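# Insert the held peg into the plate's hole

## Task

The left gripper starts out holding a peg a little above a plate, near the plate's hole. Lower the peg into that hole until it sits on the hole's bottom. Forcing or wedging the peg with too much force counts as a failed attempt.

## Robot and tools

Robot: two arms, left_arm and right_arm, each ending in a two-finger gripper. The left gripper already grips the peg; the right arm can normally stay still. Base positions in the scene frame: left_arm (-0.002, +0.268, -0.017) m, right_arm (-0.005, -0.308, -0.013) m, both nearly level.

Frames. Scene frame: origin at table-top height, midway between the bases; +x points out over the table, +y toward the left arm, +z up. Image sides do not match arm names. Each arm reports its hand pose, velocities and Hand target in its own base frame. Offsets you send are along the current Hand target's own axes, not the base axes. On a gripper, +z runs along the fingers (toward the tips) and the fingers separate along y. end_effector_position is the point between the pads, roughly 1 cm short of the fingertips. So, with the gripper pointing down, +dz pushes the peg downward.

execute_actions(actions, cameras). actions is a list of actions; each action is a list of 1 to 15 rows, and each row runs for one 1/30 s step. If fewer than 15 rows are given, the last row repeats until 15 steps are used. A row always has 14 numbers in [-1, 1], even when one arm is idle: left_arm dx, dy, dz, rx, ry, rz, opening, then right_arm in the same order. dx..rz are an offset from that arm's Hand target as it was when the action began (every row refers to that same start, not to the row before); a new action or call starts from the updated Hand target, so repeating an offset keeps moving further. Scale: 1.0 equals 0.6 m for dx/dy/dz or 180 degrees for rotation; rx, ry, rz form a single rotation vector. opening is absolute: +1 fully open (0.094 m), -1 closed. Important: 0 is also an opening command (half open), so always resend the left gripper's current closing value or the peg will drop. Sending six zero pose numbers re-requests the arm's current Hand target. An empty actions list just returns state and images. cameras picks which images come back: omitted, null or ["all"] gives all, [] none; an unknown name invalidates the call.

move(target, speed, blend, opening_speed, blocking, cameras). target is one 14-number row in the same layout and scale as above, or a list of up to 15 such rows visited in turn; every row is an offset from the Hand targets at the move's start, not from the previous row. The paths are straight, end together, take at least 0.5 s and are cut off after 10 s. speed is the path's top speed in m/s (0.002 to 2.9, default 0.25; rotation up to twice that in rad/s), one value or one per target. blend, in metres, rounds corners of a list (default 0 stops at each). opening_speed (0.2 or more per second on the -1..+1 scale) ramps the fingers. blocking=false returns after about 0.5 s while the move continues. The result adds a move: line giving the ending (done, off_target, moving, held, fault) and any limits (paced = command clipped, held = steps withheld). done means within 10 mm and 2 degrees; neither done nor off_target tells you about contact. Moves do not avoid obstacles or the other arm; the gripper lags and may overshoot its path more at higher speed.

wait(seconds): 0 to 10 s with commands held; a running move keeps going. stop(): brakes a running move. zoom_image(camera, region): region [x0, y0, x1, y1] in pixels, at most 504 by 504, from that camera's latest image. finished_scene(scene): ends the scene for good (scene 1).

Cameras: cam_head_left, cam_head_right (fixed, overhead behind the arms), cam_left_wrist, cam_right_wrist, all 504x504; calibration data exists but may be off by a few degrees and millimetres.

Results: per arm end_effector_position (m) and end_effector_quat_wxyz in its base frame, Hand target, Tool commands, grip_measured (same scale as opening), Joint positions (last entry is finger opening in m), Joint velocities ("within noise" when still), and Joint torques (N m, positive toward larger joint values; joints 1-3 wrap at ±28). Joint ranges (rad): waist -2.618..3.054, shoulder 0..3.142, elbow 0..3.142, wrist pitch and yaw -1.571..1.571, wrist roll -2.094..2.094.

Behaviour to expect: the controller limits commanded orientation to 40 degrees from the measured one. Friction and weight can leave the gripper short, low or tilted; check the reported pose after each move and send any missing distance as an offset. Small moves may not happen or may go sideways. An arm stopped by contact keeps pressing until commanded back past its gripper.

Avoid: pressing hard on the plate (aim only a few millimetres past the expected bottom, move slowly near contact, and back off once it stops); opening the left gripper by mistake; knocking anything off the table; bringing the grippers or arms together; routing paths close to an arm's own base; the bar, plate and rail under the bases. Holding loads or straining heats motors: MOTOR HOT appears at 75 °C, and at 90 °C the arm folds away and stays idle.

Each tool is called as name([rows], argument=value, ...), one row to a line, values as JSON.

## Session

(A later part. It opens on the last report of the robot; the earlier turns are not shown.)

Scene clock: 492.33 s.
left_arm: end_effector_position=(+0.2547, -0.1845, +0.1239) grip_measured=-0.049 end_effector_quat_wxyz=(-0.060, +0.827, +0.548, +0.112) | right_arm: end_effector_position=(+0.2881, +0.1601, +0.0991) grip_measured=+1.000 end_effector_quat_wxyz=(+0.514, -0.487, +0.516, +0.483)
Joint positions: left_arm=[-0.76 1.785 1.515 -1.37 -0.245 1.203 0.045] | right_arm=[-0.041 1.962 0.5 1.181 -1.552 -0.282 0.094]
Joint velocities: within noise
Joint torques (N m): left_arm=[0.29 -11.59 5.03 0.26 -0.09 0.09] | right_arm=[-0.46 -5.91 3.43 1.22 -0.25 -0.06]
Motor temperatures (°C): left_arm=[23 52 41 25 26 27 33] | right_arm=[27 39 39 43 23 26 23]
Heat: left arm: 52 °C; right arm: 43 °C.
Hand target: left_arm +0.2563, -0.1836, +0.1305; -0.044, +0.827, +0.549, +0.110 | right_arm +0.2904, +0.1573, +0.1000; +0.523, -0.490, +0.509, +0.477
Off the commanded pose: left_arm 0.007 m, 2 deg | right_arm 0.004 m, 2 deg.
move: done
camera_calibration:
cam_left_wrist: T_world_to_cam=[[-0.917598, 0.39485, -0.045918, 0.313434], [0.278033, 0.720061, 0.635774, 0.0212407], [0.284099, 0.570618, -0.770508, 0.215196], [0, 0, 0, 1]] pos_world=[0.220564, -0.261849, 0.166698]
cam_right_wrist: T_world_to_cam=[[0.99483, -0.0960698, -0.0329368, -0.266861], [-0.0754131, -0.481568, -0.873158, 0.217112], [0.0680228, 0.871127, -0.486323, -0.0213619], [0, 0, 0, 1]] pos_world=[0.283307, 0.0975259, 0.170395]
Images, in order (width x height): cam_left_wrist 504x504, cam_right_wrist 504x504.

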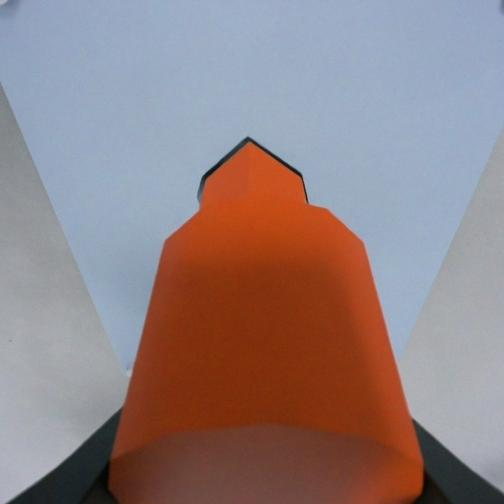

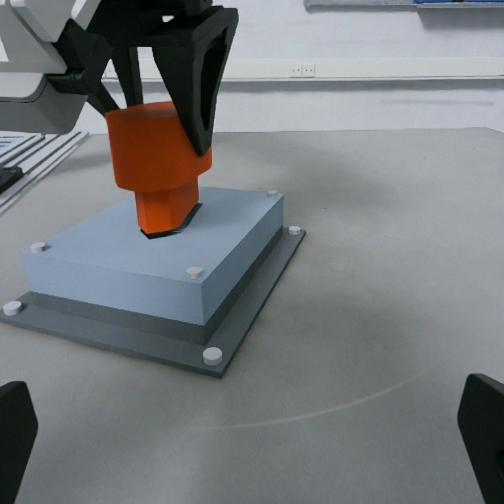

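move([
  [0.0052,0.0015,-0.0108,0,0,0,-1, 0,0,0,0,0,0,1],
  [0.001,0.0007,0.0053,0,0,0,-1, 0,0,0,0,0,0,1],
], speed=0.05, cameras=["cam_right_wrist","cam_left_wrist"])

zoom_image(camera="cam_left_wrist", region=[195, 85, 325, 215])

zoom_image(camera="cam_right_wrist", region=[125, 165, 215, 255])

Scene clock: 514.87 s.
left_arm: end_effector_position=(+0.2555, -0.1834, +0.1209) grip_measured=-0.049 end_effector_quat_wxyz=(-0.060, +0.827, +0.548, +0.112) | right_arm: end_effector_position=(+0.2881, +0.1601, +0.0991) grip_measured=+1.000 end_effector_quat_wxyz=(+0.514, -0.487, +0.516, +0.483)
Joint positions: left_arm=[-0.755 1.785 1.503 -1.357 -0.245 1.208 0.045] | right_arm=[-0.041 1.962 0.5 1.181 -1.552 -0.282 0.094]
Joint velocities: within noise
Joint torques (N m): left_arm=[0.29 -11.58 5.05 0.24 -0.09 0.09] | right_arm=[-0.43 -5.89 3.43 1.21 -0.25 -0.07]
Motor temperatures (°C): left_arm=[23 53 40 25 26 27 33] | right_arm=[27 39 39 43 23 26 23]
Heat: left arm: 53 °C; right arm: 43 °C.
Hand target: left_arm +0.2573, -0.1825, +0.1275; -0.044, +0.827, +0.549, +0.110 | right_arm +0.2904, +0.1573, +0.1000; +0.523, -0.490, +0.509, +0.477
Off the commanded pose: left_arm 0.007 m, 2 deg | right_arm 0.004 m, 2 deg.
move: done
camera_calibration:
cam_left_wrist: T_world_to_cam=[[-0.917689, 0.394707, -0.0453032, 0.313575], [0.278425, 0.72026, 0.635378, 0.0220721], [0.283418, 0.570466, -0.770872, 0.212249], [0, 0, 0, 1]] pos_world=[0.221464, -0.260749, 0.163798]
cam_right_wrist: T_world_to_cam=[[0.99483, -0.0960698, -0.0329368, -0.266861], [-0.0754131, -0.481568, -0.873158, 0.217112], [0.0680228, 0.871127, -0.486323, -0.0213619], [0, 0, 0, 1]] pos_world=[0.283307, 0.0975259, 0.170395]
Images, in order (width x height): cam_left_wrist 504x504, cam_right_wrist 504x504.

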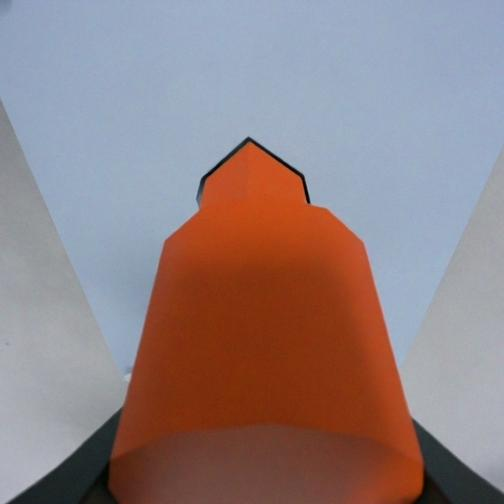

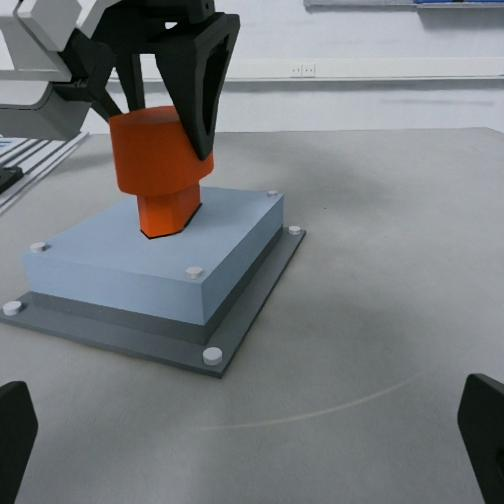

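Scaled by 3.877 from the camera's 504x504 image, which has a finer 720x720 frame.

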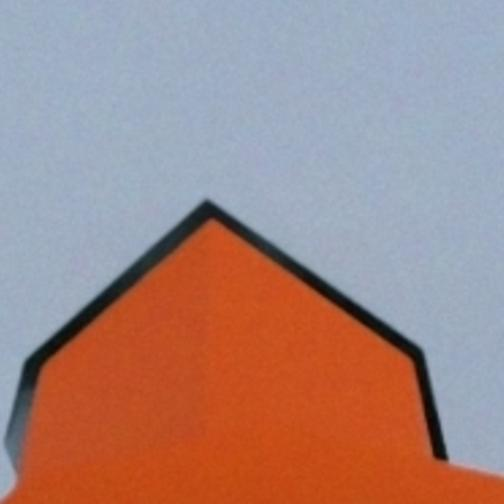

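Scaled by 5.600 from the camera's 504x504 image, which has a finer 720x720 frame.

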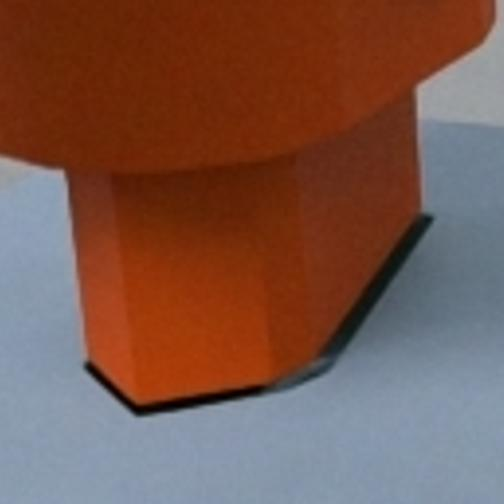

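move(target=[-0.0035,0.0005,0.0112,0,0,0,-1, 0,0,0,0,0,0,1], speed=0.03, cameras=["cam_right_wrist","cam_left_wrist"])

zoom_image(camera="cam_left_wrist", region=[195, 85, 325, 215])

zoom_image(camera="cam_right_wrist", region=[125, 165, 215, 255])

Scene clock: 521.27 s.
left_arm: end_effector_position=(+0.2560, -0.1838, +0.1152) grip_measured=-0.049 end_effector_quat_wxyz=(-0.058, +0.827, +0.548, +0.112) | right_arm: end_effector_position=(+0.2881, +0.1601, +0.0991) grip_measured=+1.000 end_effector_quat_wxyz=(+0.514, -0.487, +0.516, +0.483)
Joint positions: left_arm=[-0.755 1.785 1.481 -1.331 -0.245 1.208 0.045] | right_arm=[-0.041 1.962 0.5 1.181 -1.552 -0.282 0.094]
Joint velocities: within noise
Joint torques (N m): left_arm=[0.24 -11.22 5.01 0.26 -0.09 0.08] | right_arm=[-0.44 -5.9 3.43 1.22 -0.27 -0.08]
Motor temperatures (°C): left_arm=[23 53 40 25 26 27 33] | right_arm=[27 39 39 43 23 26 23]
Heat: left arm: 53 °C; right arm: 43 °C.
Hand target: left_arm +0.2577, -0.1833, +0.1206; -0.044, +0.827, +0.549, +0.110 | right_arm +0.2904, +0.1573, +0.1000; +0.523, -0.490, +0.509, +0.477
Off the commanded pose: left_arm 0.006 m, 2 deg | right_arm 0.004 m, 2 deg.
move: done
camera_calibration:
cam_left_wrist: T_world_to_cam=[[-0.917429, 0.394895, -0.0488133, 0.314255], [0.27694, 0.721797, 0.634282, 0.0267327], [0.285708, 0.568391, -0.771559, 0.206994], [0, 0, 0, 1]] pos_world=[0.221763, -0.261047, 0.158092]
cam_right_wrist: T_world_to_cam=[[0.99483, -0.0960698, -0.0329368, -0.266861], [-0.0754131, -0.481568, -0.873158, 0.217112], [0.0680228, 0.871127, -0.486323, -0.0213619], [0, 0, 0, 1]] pos_world=[0.283307, 0.0975259, 0.170395]
Images, in order (width x height): cam_left_wrist 504x504, cam_right_wrist 504x504.

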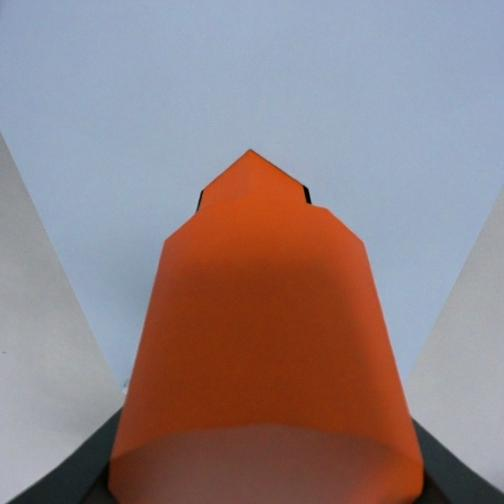

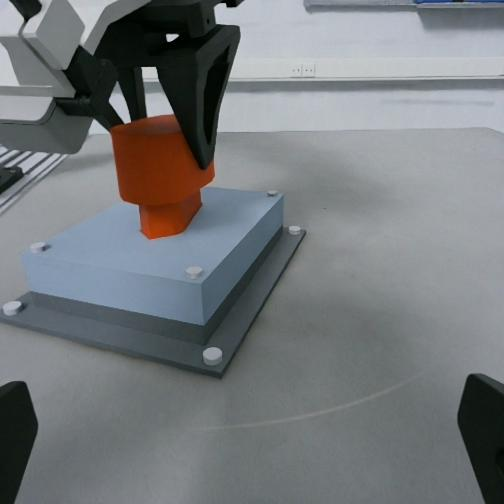

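Scaled by 3.877 from the camera's 504x504 image, which has a finer 720x720 frame.

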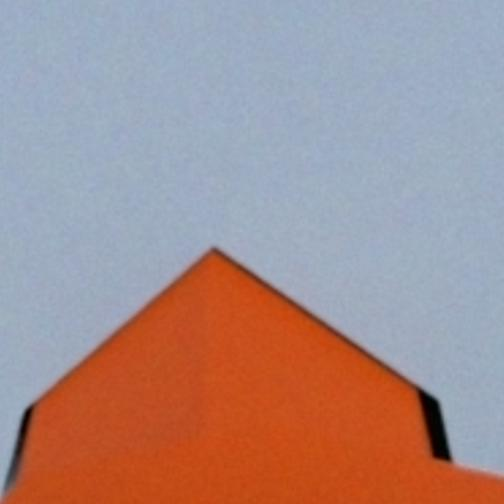

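Scaled by 5.600 from the camera's 504x504 image, which has a finer 720x720 frame.

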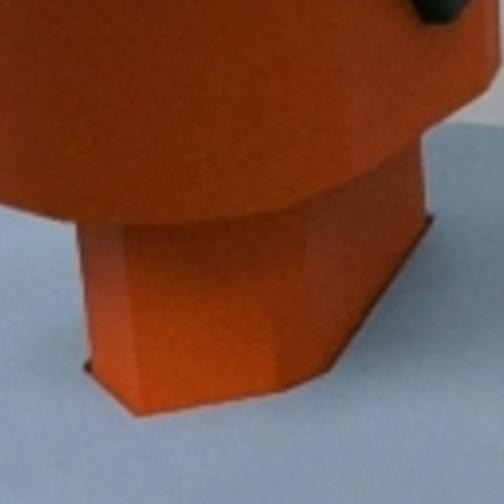

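move(target=[-0.0015,-0.0003,0.0099,0,0,0,-1, 0,0,0,0,0,0,1], speed=0.03, cameras=["cam_right_wrist","cam_left_wrist"])

zoom_image(camera="cam_left_wrist", region=[195, 85, 325, 215])

zoom_image(camera="cam_right_wrist", region=[125, 165, 215, 255])

Scene clock: 527.03 s.
left_arm: end_effector_position=(+0.2559, -0.1837, +0.1094) grip_measured=-0.049 end_effector_quat_wxyz=(-0.058, +0.827, +0.547, +0.112) | right_arm: end_effector_position=(+0.2881, +0.1601, +0.0991) grip_measured=+1.000 end_effector_quat_wxyz=(+0.514, -0.487, +0.516, +0.483)
Joint positions: left_arm=[-0.755 1.785 1.458 -1.307 -0.245 1.209 0.045] | right_arm=[-0.041 1.962 0.5 1.181 -1.552 -0.282 0.094]
Joint velocities: within noise
Joint torques (N m): left_arm=[0.36 -11.12 5.01 0.23 -0.09 0.09] | right_arm=[-0.46 -5.9 3.38 1.22 -0.28 -0.07]
Motor temperatures (°C): left_arm=[23 54 40 25 26 27 33] | right_arm=[27 39 39 43 23 26 23]
Heat: left arm: 54 °C; right arm: 43 °C.
Hand target: left_arm +0.2579, -0.1828, +0.1145; -0.044, +0.827, +0.549, +0.110 | right_arm +0.2904, +0.1573, +0.1000; +0.523, -0.490, +0.509, +0.477
Off the commanded pose: left_arm 0.006 m, 2 deg | right_arm 0.004 m, 2 deg.
move: done
camera_calibration:
cam_left_wrist: T_world_to_cam=[[-0.917103, 0.395543, -0.049682, 0.313983], [0.277076, 0.722052, 0.633932, 0.0304212], [0.28662, 0.567615, -0.771791, 0.202226], [0, 0, 0, 1]] pos_world=[0.221564, -0.260946, 0.152391]
cam_right_wrist: T_world_to_cam=[[0.99483, -0.0960698, -0.0329368, -0.266861], [-0.0754131, -0.481568, -0.873158, 0.217112], [0.0680228, 0.871127, -0.486323, -0.0213619], [0, 0, 0, 1]] pos_world=[0.283307, 0.0975259, 0.170395]
Images, in order (width x height): cam_left_wrist 504x504, cam_right_wrist 504x504.

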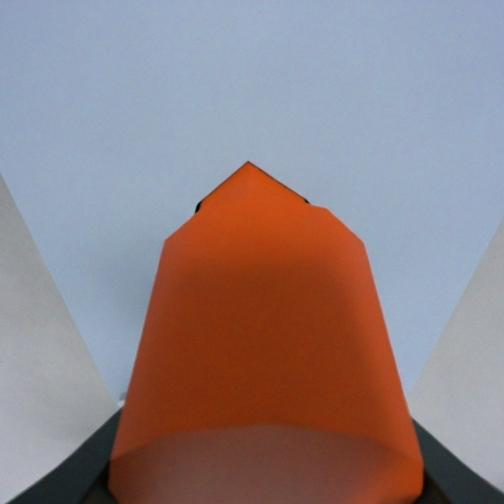

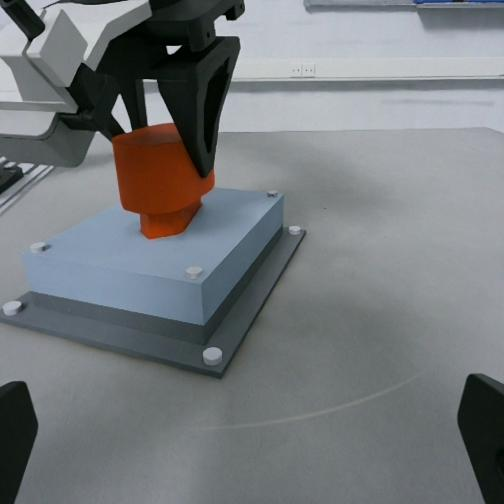

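Scaled by 3.877 from the camera's 504x504 image, which has a finer 720x720 frame.

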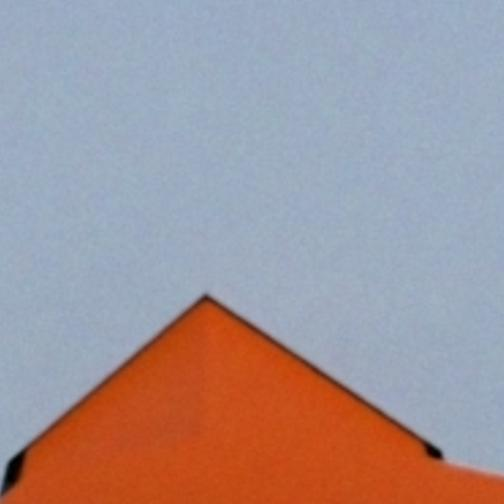

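Scaled by 5.600 from the camera's 504x504 image, which has a finer 720x720 frame.

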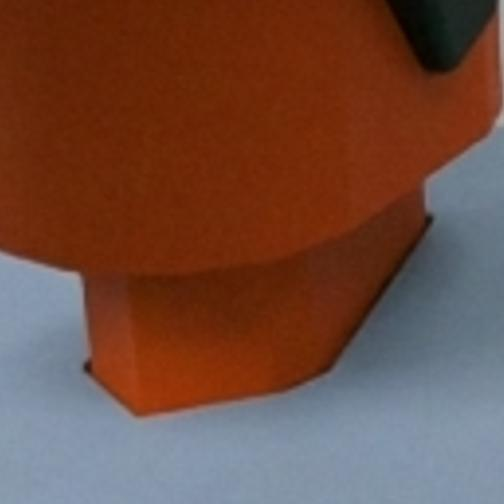

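move(target=[-0.0008,-0.0003,0.0105,0,0,0,-1, 0,0,0,0,0,0,1], speed=0.03, cameras=["cam_right_wrist","cam_left_wrist"])

zoom_image(camera="cam_right_wrist", region=[115, 155, 225, 265])

Scene clock: 529.93 s.
left_arm: end_effector_position=(+0.2562, -0.1828, +0.1035) grip_measured=-0.049 end_effector_quat_wxyz=(-0.057, +0.827, +0.548, +0.112) | right_arm: end_effector_position=(+0.2881, +0.1601, +0.0991) grip_measured=+1.000 end_effector_quat_wxyz=(+0.514, -0.487, +0.516, +0.483)
Joint positions: left_arm=[-0.752 1.785 1.434 -1.282 -0.245 1.212 0.045] | right_arm=[-0.041 1.962 0.5 1.181 -1.552 -0.283 0.094]
Joint velocities: within noise
Joint torques (N m): left_arm=[0.35 -11.03 5 0.28 -0.09 0.09] | right_arm=[-0.44 -5.91 3.41 1.22 -0.26 -0.07]
Motor temperatures (°C): left_arm=[23 54 40 25 26 27 33] | right_arm=[27 39 39 43 23 26 23]
Heat: left arm: 54 °C; right arm: 43 °C.
Hand target: left_arm +0.2584, -0.1820, +0.1083; -0.044, +0.827, +0.549, +0.110 | right_arm +0.2904, +0.1573, +0.1000; +0.523, -0.490, +0.509, +0.477
Off the commanded pose: left_arm 0.005 m, 2 deg | right_arm 0.004 m, 2 deg.
move: done
camera_calibration:
cam_left_wrist: T_world_to_cam=[[-0.917127, 0.395418, -0.0502346, 0.313714], [0.276893, 0.722678, 0.633299, 0.0336252], [0.286721, 0.566906, -0.772275, 0.196852], [0, 0, 0, 1]] pos_world=[0.221963, -0.259945, 0.146489]
cam_right_wrist: T_world_to_cam=[[0.994837, -0.0961187, -0.0325809, -0.266918], [-0.0751258, -0.481581, -0.873175, 0.217034], [0.0682381, 0.871115, -0.486316, -0.0214232], [0, 0, 0, 1]] pos_world=[0.283307, 0.097526, 0.170394]
Images, in order (width x height): cam_left_wrist 504x504, cam_right_wrist 504x504.

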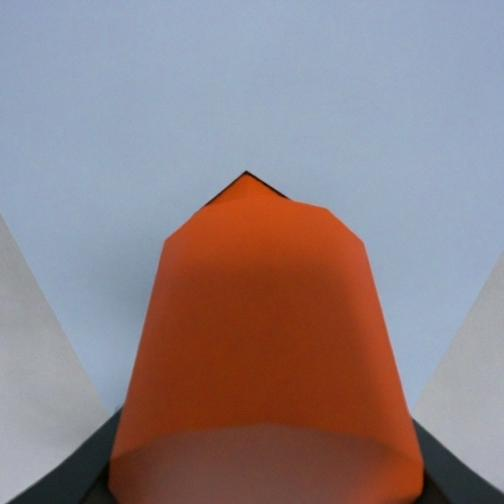

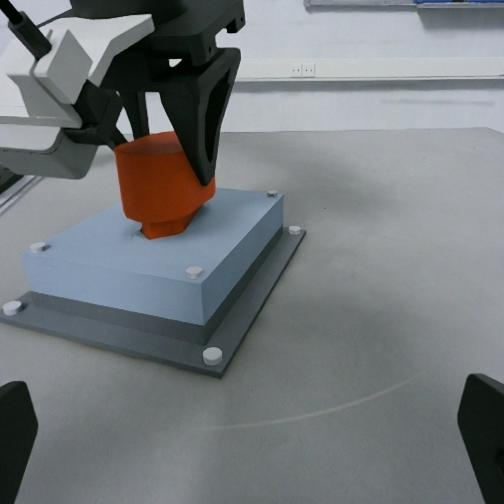

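Scaled by 4.582 from the camera's 504x504 image, which has a finer 720x720 frame.

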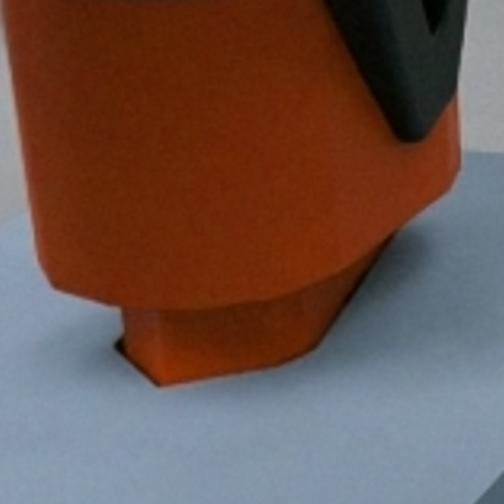

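move(target=[-0.0013,-0.0003,0.0068,0,0,0,-1, 0,0,0,0,0,0,1], speed=0.03, cameras=["cam_right_wrist","cam_left_wrist"])

zoom_image(camera="cam_right_wrist", region=[115, 155, 225, 265])

Scene clock: 535.37 s.
left_arm: end_effector_position=(+0.2562, -0.1828, +0.0997) grip_measured=-0.049 end_effector_quat_wxyz=(-0.057, +0.827, +0.548, +0.112) | right_arm: end_effector_position=(+0.2881, +0.1601, +0.0991) grip_measured=+1.000 end_effector_quat_wxyz=(+0.514, -0.487, +0.516, +0.483)
Joint positions: left_arm=[-0.752 1.785 1.42 -1.265 -0.245 1.213 0.045] | right_arm=[-0.041 1.962 0.5 1.181 -1.552 -0.283 0.094]
Joint velocities: within noise
Joint torques (N m): left_arm=[0.38 -10.89 4.98 0.24 -0.09 0.09] | right_arm=[-0.43 -5.9 3.41 1.22 -0.26 -0.09]
Motor temperatures (°C): left_arm=[23 54 40 25 26 27 33] | right_arm=[27 39 39 43 23 26 23]
Heat: left arm: 54 °C; right arm: 43 °C.
Hand target: left_arm +0.2585, -0.1819, +0.1041; -0.044, +0.827, +0.549, +0.110 | right_arm +0.2904, +0.1573, +0.1000; +0.523, -0.490, +0.509, +0.477
Off the commanded pose: left_arm 0.005 m, 1 deg | right_arm 0.004 m, 2 deg.
move: done
camera_calibration:
cam_left_wrist: T_world_to_cam=[[-0.916943, 0.395672, -0.0515675, 0.31352], [0.276474, 0.723195, 0.632891, 0.0362379], [0.287711, 0.566068, -0.772522, 0.193592], [0, 0, 0, 1]] pos_world=[0.221763, -0.259844, 0.142786]
cam_right_wrist: T_world_to_cam=[[0.994837, -0.0961187, -0.0325809, -0.266918], [-0.0751258, -0.481581, -0.873175, 0.217034], [0.0682381, 0.871115, -0.486316, -0.0214232], [0, 0, 0, 1]] pos_world=[0.283307, 0.097526, 0.170394]
Images, in order (width x height): cam_left_wrist 504x504, cam_right_wrist 504x504.

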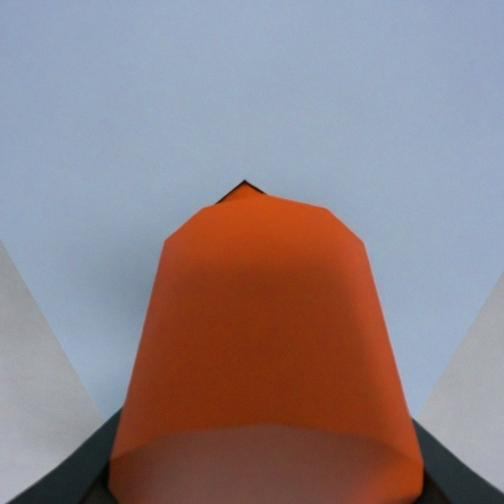

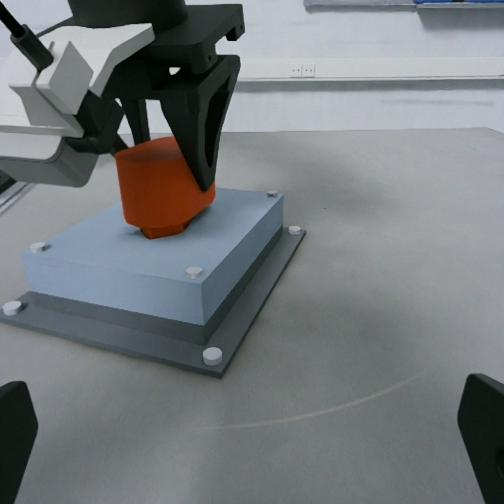

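Scaled by 4.582 from the camera's 504x504 image, which has a finer 720x720 frame.

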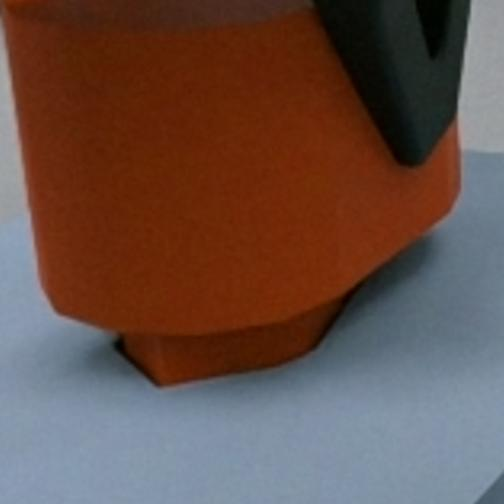

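move(target=[-0.0011,-0.0002,0.0052,0,0,0,-1, 0,0,0,0,0,0,1], speed=0.02, cameras=["cam_right_wrist"])

zoom_image(camera="cam_right_wrist", region=[115, 155, 225, 265])

Scene clock: 537.83 s.
left_arm: end_effector_position=(+0.2562, -0.1828, +0.0989) grip_measured=-0.049 end_effector_quat_wxyz=(-0.056, +0.827, +0.547, +0.112) | right_arm: end_effector_position=(+0.2881, +0.1601, +0.0991) grip_measured=+1.000 end_effector_quat_wxyz=(+0.514, -0.487, +0.516, +0.483)
Joint positions: left_arm=[-0.752 1.785 1.416 -1.262 -0.245 1.213 0.045] | right_arm=[-0.041 1.962 0.5 1.181 -1.552 -0.283 0.094]
Joint velocities: within noise
Joint torques (N m): left_arm=[0.4 -10.73 4.34 0.35 -0.09 0.09] | right_arm=[-0.49 -5.93 3.38 1.21 -0.27 -0.07]
Motor temperatures (°C): left_arm=[23 54 40 25 26 27 33] | right_arm=[27 39 39 43 23 26 23]
Heat: left arm: 54 °C; right arm: 43 °C.
Hand target: left_arm +0.2586, -0.1818, +0.1009; -0.044, +0.827, +0.549, +0.110 | right_arm +0.2904, +0.1573, +0.1000; +0.523, -0.490, +0.509, +0.477
Off the commanded pose: left_arm 0.003 m, 1 deg | right_arm 0.004 m, 2 deg.
move: done
camera_calibration:
cam_right_wrist: T_world_to_cam=[[0.994837, -0.0961187, -0.0325809, -0.266918], [-0.0751258, -0.481581, -0.873175, 0.217034], [0.0682381, 0.871115, -0.486316, -0.0214232], [0, 0, 0, 1]] pos_world=[0.283307, 0.097526, 0.170394]
Images, in order (width x height): cam_right_wrist 504x504.

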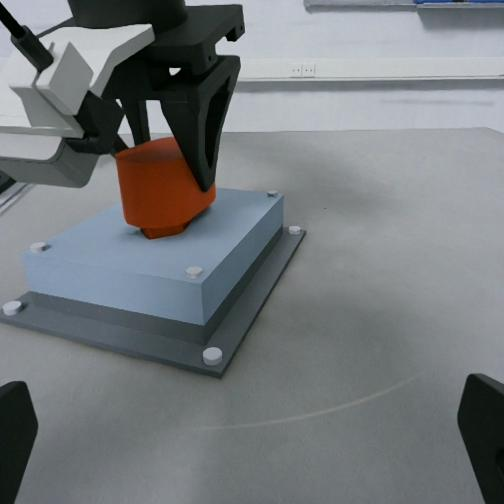

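Scaled by 4.582 from the camera's 504x504 image, which has a finer 720x720 frame.

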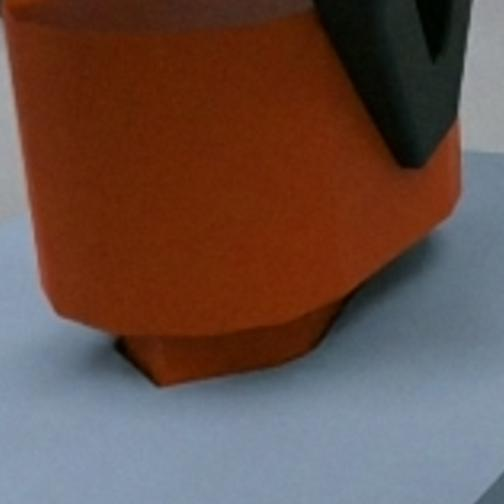

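move(target=[0,0,0,0,0,0,0.5, 0,0,0,0,0,0,1], opening_speed=0.4, cameras=["cam_right_wrist","cam_left_wrist"])

zoom_image(camera="cam_right_wrist", region=[115, 155, 225, 265])

Scene clock: 546.73 s.
left_arm: end_effector_position=(+0.2565, -0.1831, +0.0978) grip_measured=+0.498 end_effector_quat_wxyz=(-0.055, +0.827, +0.547, +0.112) | right_arm: end_effector_position=(+0.2881, +0.1601, +0.0991) grip_measured=+1.000 end_effector_quat_wxyz=(+0.514, -0.487, +0.516, +0.483)
Joint positions: left_arm=[-0.752 1.785 1.412 -1.255 -0.245 1.213 0.07] | right_arm=[-0.041 1.962 0.5 1.181 -1.552 -0.283 0.094]
Joint velocities: within noise
Joint torques (N m): left_arm=[0.4 -10.76 4.71 0.28 -0.09 0.09] | right_arm=[-0.47 -5.93 3.33 1.21 -0.27 -0.08]
Motor temperatures (°C): left_arm=[23 53 40 25 26 27 33] | right_arm=[27 39 39 43 23 26 23]
Heat: left arm: 53 °C; right arm: 43 °C.
Hand target: left_arm +0.2586, -0.1818, +0.1009; -0.044, +0.827, +0.549, +0.110 | right_arm +0.2904, +0.1573, +0.1000; +0.523, -0.490, +0.509, +0.477
Off the commanded pose: left_arm 0.004 m, 1 deg | right_arm 0.004 m, 2 deg.
move: done
camera_calibration:
cam_left_wrist: T_world_to_cam=[[-0.916528, 0.396274, -0.0542502, 0.314258], [0.275728, 0.724246, 0.632014, 0.0381388], [0.289741, 0.5643, -0.773056, 0.191367], [0, 0, 0, 1]] pos_world=[0.222063, -0.260142, 0.140882]
cam_right_wrist: T_world_to_cam=[[0.994837, -0.0961187, -0.0325809, -0.266918], [-0.0751258, -0.481581, -0.873175, 0.217034], [0.0682381, 0.871115, -0.486316, -0.0214232], [0, 0, 0, 1]] pos_world=[0.283307, 0.097526, 0.170394]
Images, in order (width x height): cam_left_wrist 504x504, cam_right_wrist 504x504.

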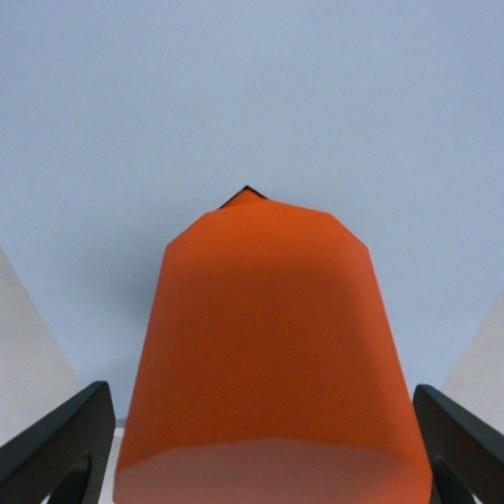

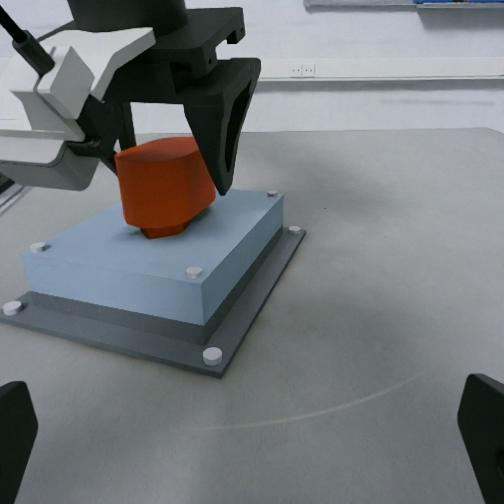

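Scaled by 4.582 from the camera's 504x504 image, which has a finer 720x720 frame.

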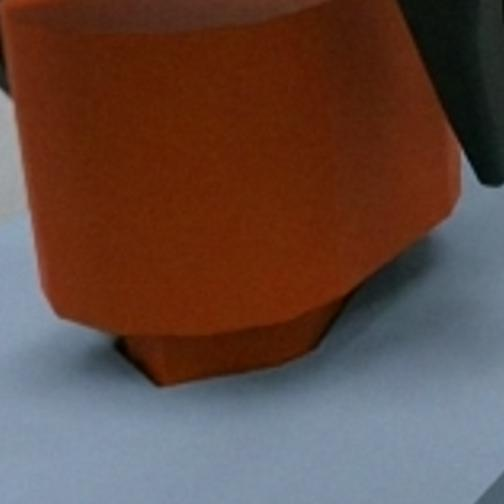

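move(target=[0,0,-0.12,0,0,0,0.6, 0,0,0,0,0,0,1], speed=0.15)

zoom_image(camera="cam_right_wrist", region=[85, 115, 235, 265])

Scene clock: 551.07 s.
left_arm: end_effector_position=(+0.2512, -0.1938, +0.1660) grip_measured=+0.598 end_effector_quat_wxyz=(-0.047, +0.829, +0.546, +0.115) | right_arm: end_effector_position=(+0.2881, +0.1601, +0.0991) grip_measured=+1.000 end_effector_quat_wxyz=(+0.514, -0.487, +0.516, +0.483)
Joint positions: left_arm=[-0.789 1.785 1.684 -1.517 -0.245 1.182 0.075] | right_arm=[-0.041 1.962 0.5 1.181 -1.552 -0.283 0.094]
Joint velocities: within noise
Joint torques (N m): left_arm=[-0.81 -8.95 7.19 -0.07 -0.07 -0.12] | right_arm=[-0.46 -5.9 3.44 1.22 -0.25 -0.08]
Motor temperatures (°C): left_arm=[23 53 40 25 26 27 33] | right_arm=[27 39 39 43 23 26 23]
Heat: left arm: 53 °C; right arm: 43 °C.
Hand target: left_arm +0.2489, -0.1958, +0.1709; -0.044, +0.827, +0.549, +0.110 | right_arm +0.2904, +0.1573, +0.1000; +0.523, -0.490, +0.509, +0.477
Off the commanded pose: left_arm 0.006 m, 1 deg | right_arm 0.004 m, 2 deg.
move: done
camera_calibration:
cam_left_wrist: T_world_to_cam=[[-0.913199, 0.40127, -0.071069, 0.320232], [0.27169, 0.729482, 0.627727, 0.00691906], [0.303731, 0.55393, -0.775183, 0.246571], [0, 0, 0, 1]] pos_world=[0.215664, -0.27013, 0.209553]
cam_right_wrist: T_world_to_cam=[[0.994837, -0.0961187, -0.0325809, -0.266918], [-0.0751258, -0.481581, -0.873175, 0.217034], [0.0682381, 0.871115, -0.486316, -0.0214232], [0, 0, 0, 1]] pos_world=[0.283307, 0.097526, 0.170394]

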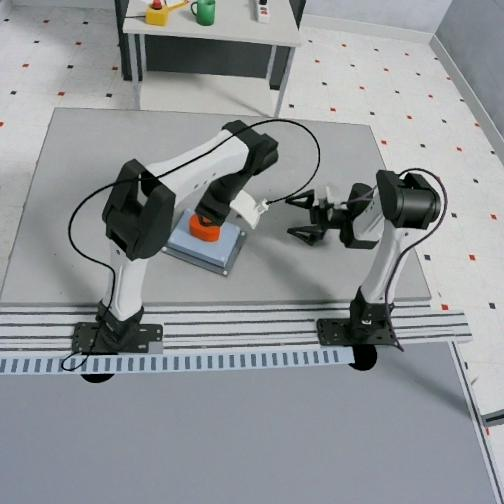

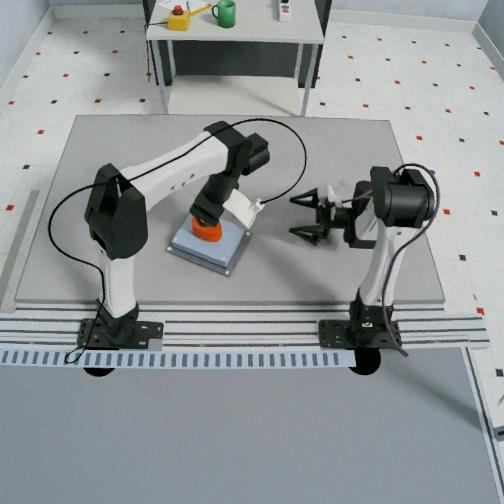

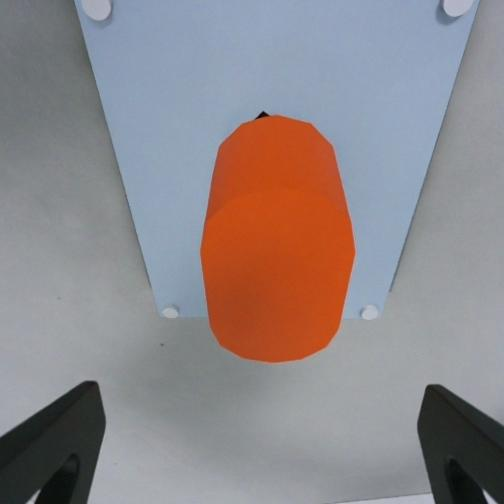

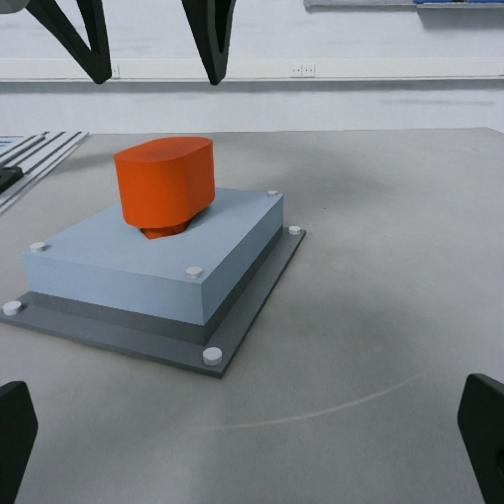

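Scaled by 3.360 from the camera's 504x504 image, which has a finer 720x720 frame.

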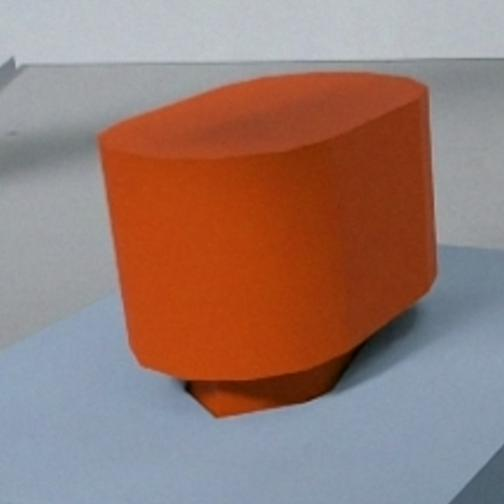

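finished_scene()

The scene is finished: the task was done.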